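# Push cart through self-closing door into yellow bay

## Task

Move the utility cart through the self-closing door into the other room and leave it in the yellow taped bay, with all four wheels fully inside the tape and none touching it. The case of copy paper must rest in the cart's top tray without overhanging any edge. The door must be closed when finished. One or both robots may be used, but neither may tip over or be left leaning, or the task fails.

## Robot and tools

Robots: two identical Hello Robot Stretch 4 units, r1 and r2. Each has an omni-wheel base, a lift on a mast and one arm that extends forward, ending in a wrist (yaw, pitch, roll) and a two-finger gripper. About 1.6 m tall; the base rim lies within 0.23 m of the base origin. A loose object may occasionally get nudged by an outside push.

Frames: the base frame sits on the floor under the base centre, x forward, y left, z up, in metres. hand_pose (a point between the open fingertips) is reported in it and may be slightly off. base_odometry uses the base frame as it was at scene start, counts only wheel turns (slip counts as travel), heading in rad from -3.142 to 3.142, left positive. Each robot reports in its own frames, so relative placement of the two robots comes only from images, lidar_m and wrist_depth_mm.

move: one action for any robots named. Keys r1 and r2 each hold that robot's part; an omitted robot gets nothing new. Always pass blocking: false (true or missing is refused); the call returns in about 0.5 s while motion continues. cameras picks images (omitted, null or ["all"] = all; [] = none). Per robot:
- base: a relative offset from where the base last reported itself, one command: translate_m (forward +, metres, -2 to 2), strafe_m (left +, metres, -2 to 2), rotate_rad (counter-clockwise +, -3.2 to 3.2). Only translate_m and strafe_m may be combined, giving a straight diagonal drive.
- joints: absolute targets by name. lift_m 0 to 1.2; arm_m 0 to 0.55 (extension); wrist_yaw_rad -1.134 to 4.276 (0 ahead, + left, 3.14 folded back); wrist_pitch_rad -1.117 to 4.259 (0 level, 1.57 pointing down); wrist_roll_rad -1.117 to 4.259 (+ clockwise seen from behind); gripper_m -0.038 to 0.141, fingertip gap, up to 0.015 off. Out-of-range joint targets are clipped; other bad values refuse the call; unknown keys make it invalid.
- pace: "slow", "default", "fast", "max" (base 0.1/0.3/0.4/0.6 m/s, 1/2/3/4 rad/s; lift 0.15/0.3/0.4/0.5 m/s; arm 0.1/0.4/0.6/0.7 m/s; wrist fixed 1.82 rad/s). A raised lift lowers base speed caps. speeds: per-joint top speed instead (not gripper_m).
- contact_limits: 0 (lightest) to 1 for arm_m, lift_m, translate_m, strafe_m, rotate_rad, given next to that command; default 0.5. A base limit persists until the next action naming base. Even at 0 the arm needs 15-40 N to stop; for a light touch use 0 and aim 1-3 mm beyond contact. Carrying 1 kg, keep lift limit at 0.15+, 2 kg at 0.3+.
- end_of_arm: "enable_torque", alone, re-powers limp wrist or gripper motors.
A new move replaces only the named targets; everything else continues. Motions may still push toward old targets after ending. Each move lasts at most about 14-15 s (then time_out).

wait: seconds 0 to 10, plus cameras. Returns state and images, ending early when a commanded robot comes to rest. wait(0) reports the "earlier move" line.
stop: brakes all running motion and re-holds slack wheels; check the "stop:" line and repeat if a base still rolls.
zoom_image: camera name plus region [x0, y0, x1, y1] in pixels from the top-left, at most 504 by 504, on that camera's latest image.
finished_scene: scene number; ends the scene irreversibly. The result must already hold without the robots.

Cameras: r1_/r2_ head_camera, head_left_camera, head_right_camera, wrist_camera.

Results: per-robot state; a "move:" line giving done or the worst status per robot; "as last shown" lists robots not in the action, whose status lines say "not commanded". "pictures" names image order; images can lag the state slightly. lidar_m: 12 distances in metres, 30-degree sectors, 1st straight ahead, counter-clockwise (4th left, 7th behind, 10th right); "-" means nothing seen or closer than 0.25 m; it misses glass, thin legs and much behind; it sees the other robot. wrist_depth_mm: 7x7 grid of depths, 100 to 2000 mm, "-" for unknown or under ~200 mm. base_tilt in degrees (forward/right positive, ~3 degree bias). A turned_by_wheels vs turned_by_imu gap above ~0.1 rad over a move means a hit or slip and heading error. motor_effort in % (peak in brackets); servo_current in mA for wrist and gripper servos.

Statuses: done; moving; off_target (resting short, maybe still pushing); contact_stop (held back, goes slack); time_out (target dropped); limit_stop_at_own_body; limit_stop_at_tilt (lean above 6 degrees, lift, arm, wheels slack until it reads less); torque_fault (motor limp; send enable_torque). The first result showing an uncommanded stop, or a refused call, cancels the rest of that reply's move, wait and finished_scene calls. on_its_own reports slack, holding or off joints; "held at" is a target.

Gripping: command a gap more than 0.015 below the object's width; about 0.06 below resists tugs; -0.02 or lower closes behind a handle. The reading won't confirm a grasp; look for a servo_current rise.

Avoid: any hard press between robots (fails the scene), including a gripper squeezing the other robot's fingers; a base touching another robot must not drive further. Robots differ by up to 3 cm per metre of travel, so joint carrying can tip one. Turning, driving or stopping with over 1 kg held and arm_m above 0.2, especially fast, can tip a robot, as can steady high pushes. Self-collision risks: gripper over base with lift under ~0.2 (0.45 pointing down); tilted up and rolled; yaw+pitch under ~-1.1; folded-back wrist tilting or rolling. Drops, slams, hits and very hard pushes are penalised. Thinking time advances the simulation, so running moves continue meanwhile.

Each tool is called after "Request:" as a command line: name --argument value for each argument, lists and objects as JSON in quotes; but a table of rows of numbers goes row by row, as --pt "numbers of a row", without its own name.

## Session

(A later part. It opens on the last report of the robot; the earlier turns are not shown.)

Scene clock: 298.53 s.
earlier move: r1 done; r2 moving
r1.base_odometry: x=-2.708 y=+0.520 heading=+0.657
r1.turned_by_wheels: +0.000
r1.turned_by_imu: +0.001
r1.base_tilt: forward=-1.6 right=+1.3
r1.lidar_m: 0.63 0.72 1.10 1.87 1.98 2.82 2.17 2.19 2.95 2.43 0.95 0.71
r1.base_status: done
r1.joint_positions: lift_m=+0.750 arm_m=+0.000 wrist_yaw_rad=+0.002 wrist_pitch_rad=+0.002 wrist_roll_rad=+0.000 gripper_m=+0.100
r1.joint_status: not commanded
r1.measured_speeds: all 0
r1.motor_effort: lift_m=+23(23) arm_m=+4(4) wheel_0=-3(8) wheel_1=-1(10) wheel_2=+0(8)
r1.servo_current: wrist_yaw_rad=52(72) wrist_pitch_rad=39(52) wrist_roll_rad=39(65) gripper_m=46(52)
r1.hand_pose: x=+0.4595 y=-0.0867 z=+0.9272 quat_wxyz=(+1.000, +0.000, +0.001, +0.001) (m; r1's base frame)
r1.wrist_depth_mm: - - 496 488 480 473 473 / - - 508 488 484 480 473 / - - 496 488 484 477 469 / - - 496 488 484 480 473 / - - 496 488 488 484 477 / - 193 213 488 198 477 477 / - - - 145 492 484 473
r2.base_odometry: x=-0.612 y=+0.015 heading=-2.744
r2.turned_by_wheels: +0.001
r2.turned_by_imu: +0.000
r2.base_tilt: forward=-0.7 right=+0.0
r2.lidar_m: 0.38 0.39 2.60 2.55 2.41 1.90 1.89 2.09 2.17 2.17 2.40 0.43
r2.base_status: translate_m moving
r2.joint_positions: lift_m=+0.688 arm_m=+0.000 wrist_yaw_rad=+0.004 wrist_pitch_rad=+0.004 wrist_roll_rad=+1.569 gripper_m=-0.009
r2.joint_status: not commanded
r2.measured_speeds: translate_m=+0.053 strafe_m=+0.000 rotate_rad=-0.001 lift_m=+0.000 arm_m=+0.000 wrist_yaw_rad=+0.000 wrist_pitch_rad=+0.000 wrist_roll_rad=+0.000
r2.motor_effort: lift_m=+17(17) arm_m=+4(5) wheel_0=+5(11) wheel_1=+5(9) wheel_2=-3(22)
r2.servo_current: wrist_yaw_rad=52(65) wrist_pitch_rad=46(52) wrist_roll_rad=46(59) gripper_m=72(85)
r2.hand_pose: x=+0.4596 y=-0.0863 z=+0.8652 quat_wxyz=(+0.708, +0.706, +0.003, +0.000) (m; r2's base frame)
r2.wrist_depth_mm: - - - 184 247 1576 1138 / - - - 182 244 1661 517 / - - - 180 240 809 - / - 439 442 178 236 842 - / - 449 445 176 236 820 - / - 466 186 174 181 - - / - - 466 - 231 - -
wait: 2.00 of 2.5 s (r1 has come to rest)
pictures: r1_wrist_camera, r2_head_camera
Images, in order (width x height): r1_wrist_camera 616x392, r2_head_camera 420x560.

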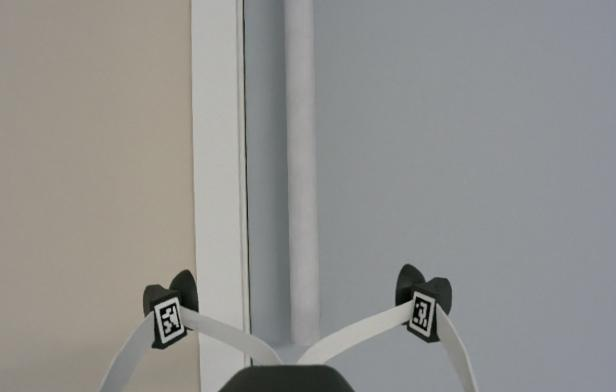

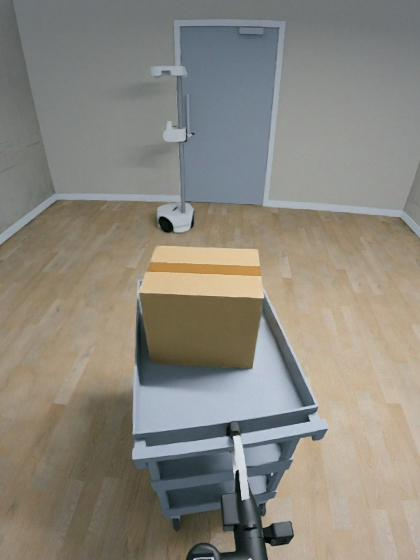

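Request:
move --blocking false --r1 '{"base":{"translate_m":0.225,"strafe_m":-0.012},"pace":"slow","contact_limits":{"translate_m":0.3}}' --r2 '{"base":{"translate_m":-0.4,"strafe_m":0.07}}' --cameras '[]'

Request:
wait --seconds 2.5 --cameras '["r2_head_camera"]'

Request:
wait --seconds 2 --cameras '["r1_wrist_camera"]'

Scene clock: 312.70 s.
earlier move: r2 done
move: r1 moving; r2 moving
r1.base_odometry: x=-2.698 y=+0.527 heading=+0.658
r1.turned_by_wheels: +0.000
r1.turned_by_imu: +0.000
r1.base_tilt: forward=-1.6 right=+1.3
r1.lidar_m: 0.62 0.74 1.09 1.87 1.98 2.79 2.21 2.21 2.95 2.39 0.96 0.70
r1.base_status: translate_m moving; strafe_m moving
r1.joint_positions: lift_m=+0.750 arm_m=+0.000 wrist_yaw_rad=+0.002 wrist_pitch_rad=+0.002 wrist_roll_rad=+0.000 gripper_m=+0.100
r1.joint_status: not commanded
r1.measured_speeds: translate_m=+0.049 strafe_m=-0.003 rotate_rad=+0.001 lift_m=+0.000 arm_m=+0.000 wrist_yaw_rad=+0.000 wrist_pitch_rad=+0.000 wrist_roll_rad=+0.000
r1.motor_effort: lift_m=+23(23) arm_m=+4(4) wheel_0=+6(8) wheel_1=+3(3) wheel_2=-7(7)
r1.servo_current: wrist_yaw_rad=65(65) wrist_pitch_rad=39(46) wrist_roll_rad=33(59) gripper_m=46(46)
r1.contact_limits: translate_m 0.3
r1.hand_pose: x=+0.4595 y=-0.0867 z=+0.9272 quat_wxyz=(+1.000, +0.000, +0.001, +0.001) (m; r1's base frame)
r1.wrist_depth_mm: - - 480 477 469 466 459 / - - 484 477 469 469 459 / - - 484 477 473 466 462 / - - 496 477 473 469 462 / - - 484 484 477 473 462 / - 193 214 480 198 469 466 / - - - 145 480 469 466
r2.base_odometry: x=-0.586 y=+0.020 heading=-2.745
r2.turned_by_wheels: +0.000
r2.turned_by_imu: +0.000
r2.base_tilt: forward=-0.6 right=+0.1
r2.lidar_m: 0.35 0.39 2.58 2.55 2.32 1.89 1.87 2.07 2.21 2.17 2.41 0.44
r2.base_status: translate_m moving; strafe_m moving
r2.joint_positions: lift_m=+0.688 arm_m=+0.000 wrist_yaw_rad=+0.003 wrist_pitch_rad=+0.004 wrist_roll_rad=+1.569 gripper_m=-0.009
r2.joint_status: not commanded
r2.measured_speeds: translate_m=-0.123 strafe_m=+0.021 rotate_rad=-0.001 lift_m=+0.000 arm_m=+0.000 wrist_yaw_rad=-0.016 wrist_pitch_rad=+0.000 wrist_roll_rad=+0.000
r2.motor_effort: lift_m=+17(17) arm_m=-4(5) wheel_0=-10(10) wheel_1=-9(9) wheel_2=+16(18)
r2.servo_current: wrist_yaw_rad=46(65) wrist_pitch_rad=39(46) wrist_roll_rad=46(59) gripper_m=65(78)
r2.hand_pose: x=+0.4596 y=-0.0865 z=+0.8652 quat_wxyz=(+0.708, +0.706, +0.002, +0.000) (m; r2's base frame)
r2.wrist_depth_mm: - - - 185 247 1537 1138 / - - - 183 244 1661 525 / - - - 181 242 809 - / - 442 442 179 240 831 - / - 452 452 177 236 842 - / - 466 187 175 181 - - / - - 473 - 232 - -
pictures: none
No camera images: "cameras" was empty.

Scene clock: 315.03 s.
earlier move: r1 moving; r2 done
r1.base_odometry: x=-2.530 y=+0.643 heading=+0.658
r1.turned_by_wheels: +0.000
r1.turned_by_imu: +0.000
r1.base_tilt: forward=-1.6 right=+1.3
r1.lidar_m: 0.39 0.53 0.73 1.87 1.97 2.81 2.76 2.90 2.97 1.70 0.69 0.50
r1.base_status: translate_m moving; strafe_m moving
r1.joint_positions: lift_m=+0.750 arm_m=+0.000 wrist_yaw_rad=+0.002 wrist_pitch_rad=+0.002 wrist_roll_rad=+0.000 gripper_m=+0.100
r1.joint_status: not commanded
r1.measured_speeds: translate_m=+0.041 strafe_m=-0.002 rotate_rad=+0.000 lift_m=+0.000 arm_m=+0.000 wrist_yaw_rad=+0.000 wrist_pitch_rad=+0.000 wrist_roll_rad=+0.000
r1.motor_effort: lift_m=+23(23) arm_m=+4(4) wheel_0=+2(8) wheel_1=+1(6) wheel_2=-2(7)
r1.servo_current: wrist_yaw_rad=59(65) wrist_pitch_rad=39(52) wrist_roll_rad=46(59) gripper_m=39(52)
r1.contact_limits: translate_m 0.3
r1.hand_pose: x=+0.4595 y=-0.0867 z=+0.9272 quat_wxyz=(+1.000, +0.000, +0.001, +0.001) (m; r1's base frame)
r1.wrist_depth_mm: 286 - 279 273 272 270 265 / 286 - 281 274 273 271 267 / 287 - 281 203 273 271 267 / 287 - 282 276 276 272 267 / 289 - 282 277 274 272 267 / 290 213 212 277 198 271 270 / 290 163 286 140 276 272 271
r2.base_odometry: x=-0.221 y=+0.103 heading=-2.745
r2.turned_by_wheels: +0.000
r2.turned_by_imu: +0.001
r2.base_tilt: forward=-0.7 right=+0.1
r2.lidar_m: 0.41 0.48 2.55 2.53 1.87 1.53 1.47 1.63 2.17 2.16 2.38 0.39
r2.base_status: done
r2.joint_positions: lift_m=+0.688 arm_m=+0.000 wrist_yaw_rad=+0.005 wrist_pitch_rad=+0.004 wrist_roll_rad=+1.569 gripper_m=-0.009
r2.joint_status: not commanded
r2.measured_speeds: all 0
r2.motor_effort: lift_m=+17(17) arm_m=-3(5) wheel_0=-3(16) wheel_1=-4(10) wheel_2=+2(22)
r2.servo_current: wrist_yaw_rad=39(65) wrist_pitch_rad=39(52) wrist_roll_rad=52(59) gripper_m=72(78)
r2.hand_pose: x=+0.4598 y=-0.0859 z=+0.8652 quat_wxyz=(+0.708, +0.706, +0.003, +0.001) (m; r2's base frame)
r2.wrist_depth_mm: - - - 133 189 - - / - 397 394 140 198 - - / - 421 415 146 207 - - / - 466 455 156 219 - - / - - 496 166 230 - - / - - 188 174 181 1756 - / - - - - - 1618 480
wait: 2.33 of 2.5 s (r2 has come to rest)
pictures: r2_head_camera
Images, in order (width x height): r2_head_camera 420x560.

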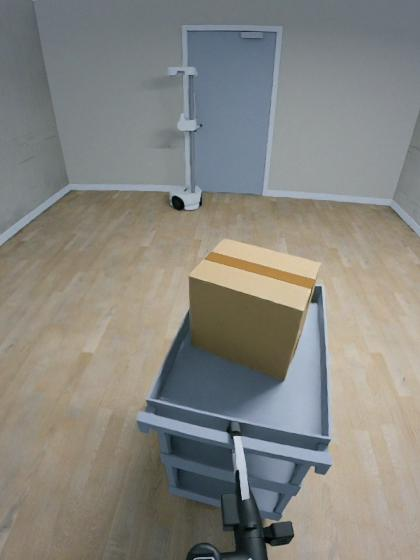

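Scene clock: 315.73 s.
earlier move: r1 done
r1.base_odometry: x=-2.523 y=+0.648 heading=+0.658
r1.turned_by_wheels: +0.000
r1.turned_by_imu: +0.000
r1.base_tilt: forward=-1.6 right=+1.3
r1.lidar_m: 0.41 0.51 0.73 1.88 1.95 2.81 2.77 2.91 2.95 1.68 0.64 0.50
r1.base_status: done
r1.joint_positions: lift_m=+0.750 arm_m=+0.000 wrist_yaw_rad=+0.002 wrist_pitch_rad=+0.002 wrist_roll_rad=+0.000 gripper_m=+0.100
r1.joint_status: not commanded
r1.measured_speeds: all 0
r1.motor_effort: lift_m=+23(23) arm_m=+4(4) wheel_0=+5(8) wheel_1=+3(6) wheel_2=-1(7)
r1.servo_current: wrist_yaw_rad=26(72) wrist_pitch_rad=39(52) wrist_roll_rad=52(65) gripper_m=39(52)
r1.contact_limits: translate_m 0.3
r1.hand_pose: x=+0.4595 y=-0.0867 z=+0.9272 quat_wxyz=(+1.000, +0.000, +0.001, +0.001) (m; r1's base frame)
r1.wrist_depth_mm: 277 - 270 265 263 260 258 / 277 - 271 265 265 260 258 / 277 - 272 267 264 262 258 / 279 - 272 266 265 263 258 / 278 - 273 195 266 263 260 / 281 193 196 195 198 263 259 / 279 - 276 145 266 263 263
r2.base_odometry: x=-0.221 y=+0.103 heading=-2.745
r2.turned_by_wheels: +0.000
r2.turned_by_imu: +0.000
r2.base_tilt: forward=-0.7 right=+0.1
r2.lidar_m: 0.40 0.48 2.54 2.55 1.91 1.52 1.49 1.66 2.19 2.16 2.36 0.40
r2.base_status: done
r2.joint_positions: lift_m=+0.688 arm_m=+0.000 wrist_yaw_rad=+0.005 wrist_pitch_rad=+0.004 wrist_roll_rad=+1.569 gripper_m=-0.009
r2.joint_status: not commanded
r2.measured_speeds: all 0
r2.motor_effort: lift_m=+17(17) arm_m=-4(5) wheel_0=-3(16) wheel_1=-5(10) wheel_2=+3(22)
r2.servo_current: wrist_yaw_rad=46(65) wrist_pitch_rad=46(52) wrist_roll_rad=52(59) gripper_m=72(78)
r2.hand_pose: x=+0.4598 y=-0.0859 z=+0.8652 quat_wxyz=(+0.708, +0.706, +0.003, +0.001) (m; r2's base frame)
r2.wrist_depth_mm: - - - 133 189 - - / - 394 397 140 198 - - / - 421 413 146 207 - - / - 469 452 156 219 - - / - - 500 166 230 - - / - - 187 174 181 1708 - / - - - - - 1576 484
wait: 0.70 of 2 s (r1 has come to rest)
pictures: r1_wrist_camera
Images, in order (width x height): r1_wrist_camera 616x392.

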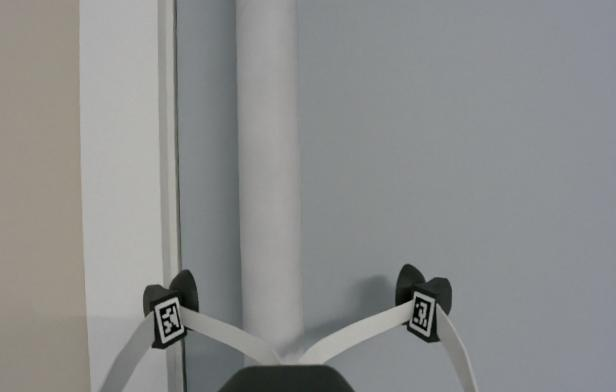

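Request:
move --blocking false --r1 '{"base":{"translate_m":0.01,"strafe_m":0.014},"joints":{"gripper_m":-0.025},"pace":"slow"}' --r2 '{"base":{"translate_m":-0.4}}' --cameras '[]'

Request:
wait --seconds 2.3 --cameras '["r1_wrist_camera","r2_head_camera"]'

Scene clock: 322.00 s.
move: r1 moving; r2 moving
r1.base_odometry: x=-2.523 y=+0.659 heading=+0.658
r1.turned_by_wheels: +0.000
r1.turned_by_imu: +0.000
r1.base_tilt: forward=-1.6 right=+1.3
r1.lidar_m: 0.41 0.50 0.72 1.86 1.96 2.81 2.81 2.97 2.97 1.65 0.68 0.48
r1.base_status: translate_m moving; strafe_m moving
r1.joint_positions: lift_m=+0.750 arm_m=+0.000 wrist_yaw_rad=+0.002 wrist_pitch_rad=+0.002 wrist_roll_rad=+0.000 gripper_m=+0.092
r1.joint_status: gripper_m moving
r1.measured_speeds: translate_m=+0.020 strafe_m=+0.029 rotate_rad=+0.000 lift_m=+0.000 arm_m=+0.000 wrist_yaw_rad=+0.000 wrist_pitch_rad=+0.000 wrist_roll_rad=+0.000
r1.motor_effort: lift_m=+23(23) arm_m=+4(4) wheel_0=-2(6) wheel_1=+3(7) wheel_2=-3(5)
r1.servo_current: wrist_yaw_rad=65(65) wrist_pitch_rad=39(46) wrist_roll_rad=52(65) gripper_m=39(59)
r1.hand_pose: x=+0.4595 y=-0.0867 z=+0.9272 quat_wxyz=(+1.000, +0.000, +0.001, +0.001) (m; r1's base frame)
r1.wrist_depth_mm: 270 - 264 187 257 255 252 / 271 - 264 186 258 255 253 / 271 - 267 187 259 256 253 / 273 - 266 183 259 258 253 / 273 - 267 187 260 258 254 / 274 186 212 185 196 258 255 / 276 158 268 144 262 257 256
r2.base_odometry: x=-0.192 y=+0.116 heading=-2.745
r2.turned_by_wheels: +0.000
r2.turned_by_imu: +0.001
r2.base_tilt: forward=-0.6 right=+0.1
r2.lidar_m: 0.41 0.47 2.58 2.54 1.86 1.50 1.47 1.62 2.20 2.18 2.41 0.40
r2.base_status: translate_m moving
r2.joint_positions: lift_m=+0.688 arm_m=+0.000 wrist_yaw_rad=+0.005 wrist_pitch_rad=+0.004 wrist_roll_rad=+1.569 gripper_m=-0.009
r2.joint_status: not commanded
r2.measured_speeds: translate_m=-0.120 strafe_m=+0.001 rotate_rad=+0.003 lift_m=+0.000 arm_m=+0.000 wrist_yaw_rad=+0.000 wrist_pitch_rad=+0.000 wrist_roll_rad=+0.000
r2.motor_effort: lift_m=+17(17) arm_m=-4(4) wheel_0=-7(13) wheel_1=-9(10) wheel_2=+17(19)
r2.servo_current: wrist_yaw_rad=65(65) wrist_pitch_rad=39(46) wrist_roll_rad=52(59) gripper_m=65(78)
r2.hand_pose: x=+0.4598 y=-0.0859 z=+0.8652 quat_wxyz=(+0.708, +0.706, +0.003, +0.001) (m; r2's base frame)
r2.wrist_depth_mm: - - - 132 188 - - / - 394 397 139 197 - - / - 421 415 146 207 - - / - 469 455 155 218 - - / - - 500 166 230 - - / - - 187 174 181 1708 525 / - - - - - 1576 477
pictures: none
No camera images: "cameras" was empty.

Scene clock: 324.30 s.
earlier move: r1 moving; r2 moving
r1.base_odometry: x=-2.523 y=+0.665 heading=+0.658
r1.turned_by_wheels: +0.000
r1.turned_by_imu: +0.000
r1.base_tilt: forward=-1.6 right=+1.3
r1.lidar_m: 0.38 0.51 0.72 1.85 1.97 2.81 3.21 3.34 2.97 1.64 0.68 0.50
r1.base_status: done
r1.joint_positions: lift_m=+0.750 arm_m=+0.000 wrist_yaw_rad=+0.002 wrist_pitch_rad=+0.002 wrist_roll_rad=+0.000 gripper_m=+0.021
r1.joint_status: gripper_m moving
r1.measured_speeds: all 0
r1.motor_effort: lift_m=+23(23) arm_m=+4(4) wheel_0=-4(6) wheel_1=+1(7) wheel_2=-2(5)
r1.servo_current: wrist_yaw_rad=65(65) wrist_pitch_rad=46(52) wrist_roll_rad=52(72) gripper_m=65(91)
r1.hand_pose: x=+0.4595 y=-0.0867 z=+0.9272 quat_wxyz=(+1.000, +0.000, +0.001, +0.001) (m; r1's base frame)
r1.wrist_depth_mm: 266 - 260 179 255 252 248 / 268 - 260 179 254 252 250 / 267 - 262 181 255 253 249 / 268 - 264 183 256 254 251 / 270 - 265 185 258 253 252 / 271 - 189 184 204 255 251 / 272 147 264 142 258 254 252
r2.base_odometry: x=+0.148 y=+0.258 heading=-2.745
r2.turned_by_wheels: +0.000
r2.turned_by_imu: +0.001
r2.base_tilt: forward=-0.7 right=+0.1
r2.lidar_m: 0.44 0.52 2.62 2.60 1.44 1.09 1.10 1.22 1.89 2.10 2.35 0.36
r2.base_status: translate_m moving
r2.joint_positions: lift_m=+0.688 arm_m=+0.000 wrist_yaw_rad=+0.005 wrist_pitch_rad=+0.004 wrist_roll_rad=+1.569 gripper_m=-0.009
r2.joint_status: not commanded
r2.measured_speeds: all 0
r2.motor_effort: lift_m=+17(17) arm_m=-3(4) wheel_0=+1(13) wheel_1=-3(10) wheel_2=+5(20)
r2.servo_current: wrist_yaw_rad=46(65) wrist_pitch_rad=46(46) wrist_roll_rad=46(59) gripper_m=65(78)
r2.hand_pose: x=+0.4598 y=-0.0859 z=+0.8652 quat_wxyz=(+0.708, +0.706, +0.003, +0.001) (m; r2's base frame)
r2.wrist_depth_mm: - 387 382 110 166 - - / - 375 375 120 176 - - / - 424 415 128 191 - - / - 496 473 138 208 - - / - - 549 153 226 1808 - / - - 187 173 182 1576 496 / - - - - - 1537 1182
wait: 2.30 s; no rest
pictures: r1_wrist_camera, r2_head_camera
Images, in order (width x height): r1_wrist_camera 616x392, r2_head_camera 420x560.

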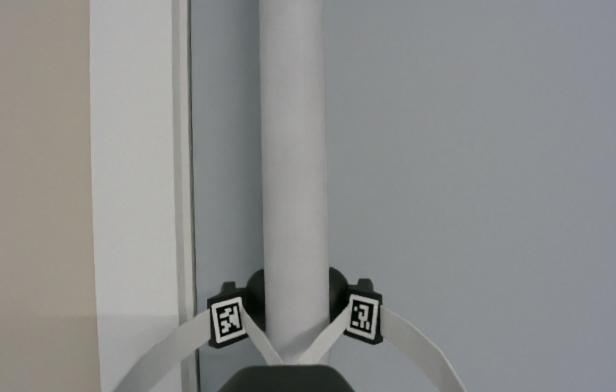

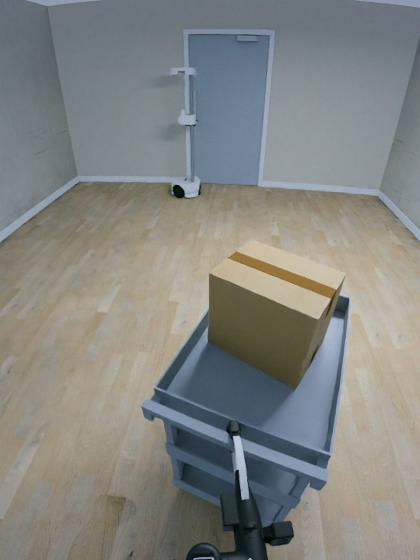

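Request:
move --blocking false --r1 '{"base":{"translate_m":-0.2,"strafe_m":-0.14},"joints":{"wrist_yaw_rad":0.55},"pace":"slow","speeds":{"wrist_yaw_rad":0.25},"contact_limits":{"translate_m":1.0}}' --r2 '{"base":{"strafe_m":-0.18},"pace":"slow"}' --cameras '[]'

Request:
wait --seconds 2.6 --cameras '["r1_head_camera","r2_head_camera"]'

Scene clock: 343.83 s.
earlier move: r1 done; r2 done
move: r1 moving; r2 moving
r1.base_odometry: x=-2.527 y=+0.652 heading=+0.658
r1.turned_by_wheels: +0.000
r1.turned_by_imu: -0.002
r1.base_tilt: forward=-1.5 right=+1.3
r1.lidar_m: 0.40 0.51 0.73 1.86 1.94 2.80 3.20 3.35 2.95 1.69 0.67 0.48
r1.base_status: translate_m moving; strafe_m moving
r1.joint_positions: lift_m=+0.750 arm_m=+0.000 wrist_yaw_rad=+0.102 wrist_pitch_rad=+0.002 wrist_roll_rad=+0.000 gripper_m=-0.024
r1.joint_status: wrist_yaw_rad moving; the others done
r1.measured_speeds: translate_m=-0.043 strafe_m=-0.032 rotate_rad=-0.002 lift_m=+0.000 arm_m=+0.000 wrist_yaw_rad=+0.209 wrist_pitch_rad=+0.000 wrist_roll_rad=+0.000
r1.motor_effort: lift_m=+23(23) arm_m=-4(4) wheel_0=-3(7) wheel_1=-8(12) wheel_2=+11(13)
r1.servo_current: wrist_yaw_rad=78(78) wrist_pitch_rad=46(52) wrist_roll_rad=52(59) gripper_m=91(98)
r1.contact_limits: translate_m 1
r1.hand_pose: x=+0.4667 y=-0.0576 z=+0.9272 quat_wxyz=(+0.999, +0.000, +0.001, +0.051) (m; r1's base frame)
r1.wrist_depth_mm: 282 - 252 170 242 239 235 / 283 278 253 169 243 239 236 / 283 - 253 170 245 238 236 / 283 278 254 170 244 241 236 / 285 281 253 171 247 240 237 / 286 281 186 170 184 241 237 / 287 149 255 169 246 144 238
r2.base_odometry: x=+0.143 y=+0.271 heading=-2.744
r2.turned_by_wheels: +0.001
r2.turned_by_imu: +0.001
r2.base_tilt: forward=-0.7 right=+0.0
r2.lidar_m: 0.42 0.52 2.63 2.65 1.41 1.12 1.11 1.23 1.89 2.10 2.33 0.36
r2.base_status: strafe_m moving
r2.joint_positions: lift_m=+0.688 arm_m=+0.000 wrist_yaw_rad=+0.005 wrist_pitch_rad=+0.004 wrist_roll_rad=+1.569 gripper_m=-0.009
r2.joint_status: not commanded
r2.measured_speeds: translate_m=-0.001 strafe_m=-0.056 rotate_rad=+0.004 lift_m=+0.000 arm_m=+0.000 wrist_yaw_rad=+0.002 wrist_pitch_rad=+0.000 wrist_roll_rad=+0.000
r2.motor_effort: lift_m=+17(17) arm_m=-4(4) wheel_0=+17(17) wheel_1=-8(8) wheel_2=+0(5)
r2.servo_current: wrist_yaw_rad=52(65) wrist_pitch_rad=39(46) wrist_roll_rad=46(59) gripper_m=72(72)
r2.hand_pose: x=+0.4598 y=-0.0858 z=+0.8652 quat_wxyz=(+0.708, +0.706, +0.003, +0.001) (m; r2's base frame)
r2.wrist_depth_mm: - 392 384 105 162 - - / - 368 373 116 175 - - / - 421 413 123 188 - - / - 492 469 134 204 - - / - - 549 149 224 1808 - / - - - 165 181 1576 496 / - - - - - 1661 1160
pictures: none
No camera images: "cameras" was empty.

Scene clock: 346.27 s.
earlier move: r1 moving; r2 done
r1.base_odometry: x=-2.593 y=+0.441 heading=+0.658
r1.turned_by_wheels: +0.000
r1.turned_by_imu: -0.114
r1.base_tilt: forward=-1.6 right=+1.3
r1.lidar_m: 0.41 0.65 0.89 1.95 2.00 2.63 3.42 2.97 2.96 2.78 0.97 0.55
r1.base_status: translate_m moving; strafe_m moving
r1.joint_positions: lift_m=+0.750 arm_m=+0.000 wrist_yaw_rad=+0.538 wrist_pitch_rad=+0.002 wrist_roll_rad=+0.000 gripper_m=-0.024
r1.joint_status: wrist_yaw_rad moving; the others done
r1.measured_speeds: translate_m=-0.039 strafe_m=-0.028 rotate_rad=+0.004 lift_m=+0.000 arm_m=+0.000 wrist_yaw_rad=+0.019 wrist_pitch_rad=+0.000 wrist_roll_rad=+0.000
r1.motor_effort: lift_m=+23(23) arm_m=-5(5) wheel_0=+0(12) wheel_1=-9(17) wheel_2=+9(14)
r1.servo_current: wrist_yaw_rad=72(286) wrist_pitch_rad=33(52) wrist_roll_rad=52(72) gripper_m=78(98)
r1.contact_limits: translate_m 1
r1.hand_pose: x=+0.4635 y=+0.0726 z=+0.9272 quat_wxyz=(+0.964, +0.000, +0.001, +0.266) (m; r1's base frame)
r1.wrist_depth_mm: - - 259 168 236 223 213 / - - 259 169 235 223 216 / - - 260 169 236 224 215 / - - 262 170 237 224 216 / - - 260 172 238 225 216 / - - 185 169 183 225 216 / - - 178 168 236 221 218
r2.base_odometry: x=+0.079 y=+0.424 heading=-2.744
r2.turned_by_wheels: +0.000
r2.turned_by_imu: +0.000
r2.base_tilt: forward=-0.7 right=+0.0
r2.lidar_m: 0.41 0.45 2.78 2.83 1.45 1.14 1.13 1.27 1.94 1.92 2.14 0.41
r2.base_status: done
r2.joint_positions: lift_m=+0.688 arm_m=+0.000 wrist_yaw_rad=+0.006 wrist_pitch_rad=+0.004 wrist_roll_rad=+1.569 gripper_m=-0.009
r2.joint_status: not commanded
r2.measured_speeds: all 0
r2.motor_effort: lift_m=+17(17) arm_m=-4(4) wheel_0=+8(19) wheel_1=-3(8) wheel_2=+0(5)
r2.servo_current: wrist_yaw_rad=52(72) wrist_pitch_rad=39(46) wrist_roll_rad=46(59) gripper_m=72(78)
r2.hand_pose: x=+0.4598 y=-0.0856 z=+0.8652 quat_wxyz=(+0.708, +0.706, +0.004, +0.001) (m; r2's base frame)
r2.wrist_depth_mm: - - - 142 198 1308 - / - - 521 147 205 - - / - 410 413 154 213 - - / - 452 442 160 220 820 - / - - 480 166 229 - - / - - 189 171 183 - - / - - - - - 1618 492
wait: 2.43 of 2.6 s (r2 has come to rest)
pictures: r1_head_camera, r2_head_camera
Images, in order (width x height): r1_head_camera 420x560, r2_head_camera 420x560.

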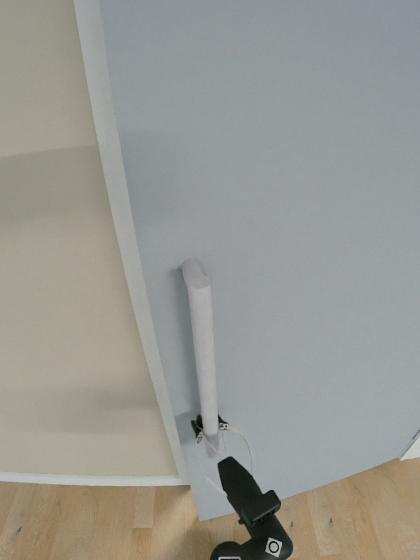

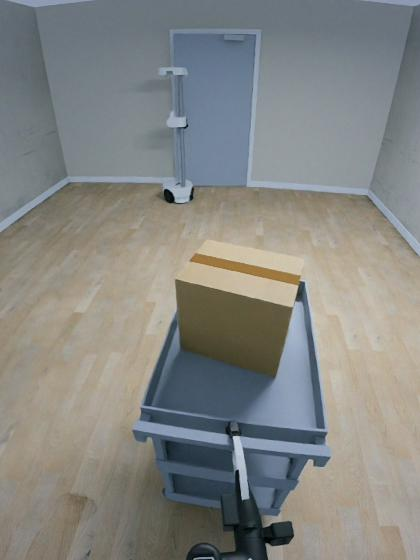

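Request:
move --blocking false --r1 '{"base":{"translate_m":-0.2,"strafe_m":-0.3},"joints":{"wrist_yaw_rad":0.86},"pace":"slow","speeds":{"wrist_yaw_rad":0.12},"contact_limits":{"strafe_m":1.0}}' --r2 '{"base":{"strafe_m":-0.09},"pace":"slow"}' --cameras '[]'

Request:
wait --seconds 1.5 --cameras '["r2_head_camera"]'

Request:
move --blocking false --r2 '{"joints":{"gripper_m":0.13}}' --cameras '[]'

Request:
wait --seconds 1.5 --cameras '["r2_wrist_camera","r1_head_camera"]'

Scene clock: 355.87 s.
earlier move: r1 done
move: r1 moving; r2 moving
r1.base_odometry: x=-2.595 y=+0.420 heading=+0.658
r1.turned_by_wheels: +0.000
r1.turned_by_imu: -0.001
r1.base_tilt: forward=-1.5 right=+1.3
r1.lidar_m: 0.38 0.48 0.90 1.97 2.02 2.66 3.41 2.98 2.93 2.77 1.01 0.55
r1.base_status: translate_m moving; strafe_m moving
r1.joint_positions: lift_m=+0.750 arm_m=+0.000 wrist_yaw_rad=+0.586 wrist_pitch_rad=+0.002 wrist_roll_rad=+0.000 gripper_m=-0.024
r1.joint_status: wrist_yaw_rad moving
r1.measured_speeds: translate_m=-0.028 strafe_m=-0.040 rotate_rad=-0.001 lift_m=+0.000 arm_m=+0.000 wrist_yaw_rad=+0.111 wrist_pitch_rad=+0.000 wrist_roll_rad=+0.000
r1.motor_effort: lift_m=+23(23) arm_m=-5(5) wheel_0=-3(3) wheel_1=-11(13) wheel_2=+13(13)
r1.servo_current: wrist_yaw_rad=104(104) wrist_pitch_rad=46(46) wrist_roll_rad=46(52) gripper_m=78(85)
r1.contact_limits: strafe_m 1
r1.hand_pose: x=+0.4596 y=+0.0868 z=+0.9272 quat_wxyz=(+0.957, +0.000, +0.001, +0.289) (m; r1's base frame)
r1.wrist_depth_mm: - - 262 168 234 221 211 / - - 260 169 237 221 214 / - - 262 170 236 222 213 / - - 263 171 235 222 212 / - - 264 170 237 223 215 / - - 182 171 182 223 215 / - 132 169 168 235 147 215
r2.base_odometry: x=+0.073 y=+0.437 heading=-2.744
r2.turned_by_wheels: +0.000
r2.turned_by_imu: +0.001
r2.base_tilt: forward=-0.7 right=+0.1
r2.lidar_m: 0.42 0.42 2.80 2.82 1.45 1.15 1.14 1.28 1.94 1.91 2.14 0.41
r2.base_status: strafe_m moving
r2.joint_positions: lift_m=+0.688 arm_m=+0.000 wrist_yaw_rad=+0.006 wrist_pitch_rad=+0.004 wrist_roll_rad=+1.569 gripper_m=-0.009
r2.joint_status: not commanded
r2.measured_speeds: translate_m=+0.000 strafe_m=-0.056 rotate_rad=+0.001 lift_m=+0.000 arm_m=+0.000 wrist_yaw_rad=+0.000 wrist_pitch_rad=+0.000 wrist_roll_rad=+0.000
r2.motor_effort: lift_m=+17(17) arm_m=-3(4) wheel_0=+11(15) wheel_1=-7(7) wheel_2=+0(1)
r2.servo_current: wrist_yaw_rad=65(65) wrist_pitch_rad=46(46) wrist_roll_rad=59(59) gripper_m=72(72)
r2.hand_pose: x=+0.4598 y=-0.0856 z=+0.8652 quat_wxyz=(+0.708, +0.706, +0.004, +0.001) (m; r2's base frame)
r2.wrist_depth_mm: - - - 143 200 1430 - / - - 549 149 207 - - / - 413 413 154 213 - - / - 442 442 159 220 831 - / - - 473 167 229 - - / - - 496 171 181 - - / - - - - - 1576 500
pictures: none
No camera images: "cameras" was empty.

Scene clock: 357.37 s.
earlier move: r1 moving; r2 moving
r1.base_odometry: x=-2.585 y=+0.282 heading=+0.660
r1.turned_by_wheels: +0.001
r1.turned_by_imu: +0.001
r1.base_tilt: forward=-1.5 right=+1.2
r1.lidar_m: 0.40 0.41 1.01 2.05 2.14 2.79 2.89 2.87 2.81 2.65 1.14 0.61
r1.base_status: translate_m moving; strafe_m moving
r1.joint_positions: lift_m=+0.750 arm_m=+0.000 wrist_yaw_rad=+0.785 wrist_pitch_rad=+0.002 wrist_roll_rad=+0.000 gripper_m=-0.024
r1.joint_status: wrist_yaw_rad moving
r1.measured_speeds: translate_m=-0.055 strafe_m=-0.083 rotate_rad=+0.001 lift_m=+0.000 arm_m=+0.000 wrist_yaw_rad=+0.133 wrist_pitch_rad=+0.000 wrist_roll_rad=+0.000
r1.motor_effort: lift_m=+23(23) arm_m=-5(5) wheel_0=+9(10) wheel_1=-8(14) wheel_2=+15(16)
r1.servo_current: wrist_yaw_rad=72(117) wrist_pitch_rad=46(52) wrist_roll_rad=59(72) gripper_m=72(85)
r1.contact_limits: strafe_m 1
r1.hand_pose: x=+0.4368 y=+0.1420 z=+0.9272 quat_wxyz=(+0.924, +0.000, +0.001, +0.382) (m; r1's base frame)
r1.wrist_depth_mm: - - 272 172 229 210 197 / 1708 - - 173 230 211 198 / 1756 - - 173 232 211 199 / 1708 - - 172 232 212 199 / 1756 - - 172 231 213 200 / - - 181 172 185 213 201 / - 142 171 171 229 207 202
r2.base_odometry: x=+0.044 y=+0.507 heading=-2.744
r2.turned_by_wheels: +0.000
r2.turned_by_imu: +0.000
r2.base_tilt: forward=-0.7 right=+0.0
r2.lidar_m: 0.38 0.43 2.84 2.87 1.43 1.16 1.16 1.28 1.89 1.85 2.05 0.42
r2.base_status: strafe_m moving
r2.joint_positions: lift_m=+0.688 arm_m=+0.000 wrist_yaw_rad=+0.003 wrist_pitch_rad=+0.004 wrist_roll_rad=+1.569 gripper_m=-0.009
r2.joint_status: not commanded
r2.measured_speeds: all 0
r2.motor_effort: lift_m=+17(17) arm_m=-4(4) wheel_0=+7(16) wheel_1=-4(8) wheel_2=+0(1)
r2.servo_current: wrist_yaw_rad=59(65) wrist_pitch_rad=46(46) wrist_roll_rad=52(65) gripper_m=65(72)
r2.hand_pose: x=+0.4595 y=-0.0866 z=+0.8652 quat_wxyz=(+0.708, +0.706, +0.002, +0.000) (m; r2's base frame)
r2.wrist_depth_mm: - - - 158 216 1661 1160 / - - - 161 220 798 - / - 439 424 164 224 820 - / - 439 439 167 227 831 - / - 466 462 170 231 831 - / - - 189 172 182 - - / - - - - - 1537 521
wait: 1.50 s; no rest
pictures: r2_head_camera
Images, in order (width x height): r2_head_camera 420x560.

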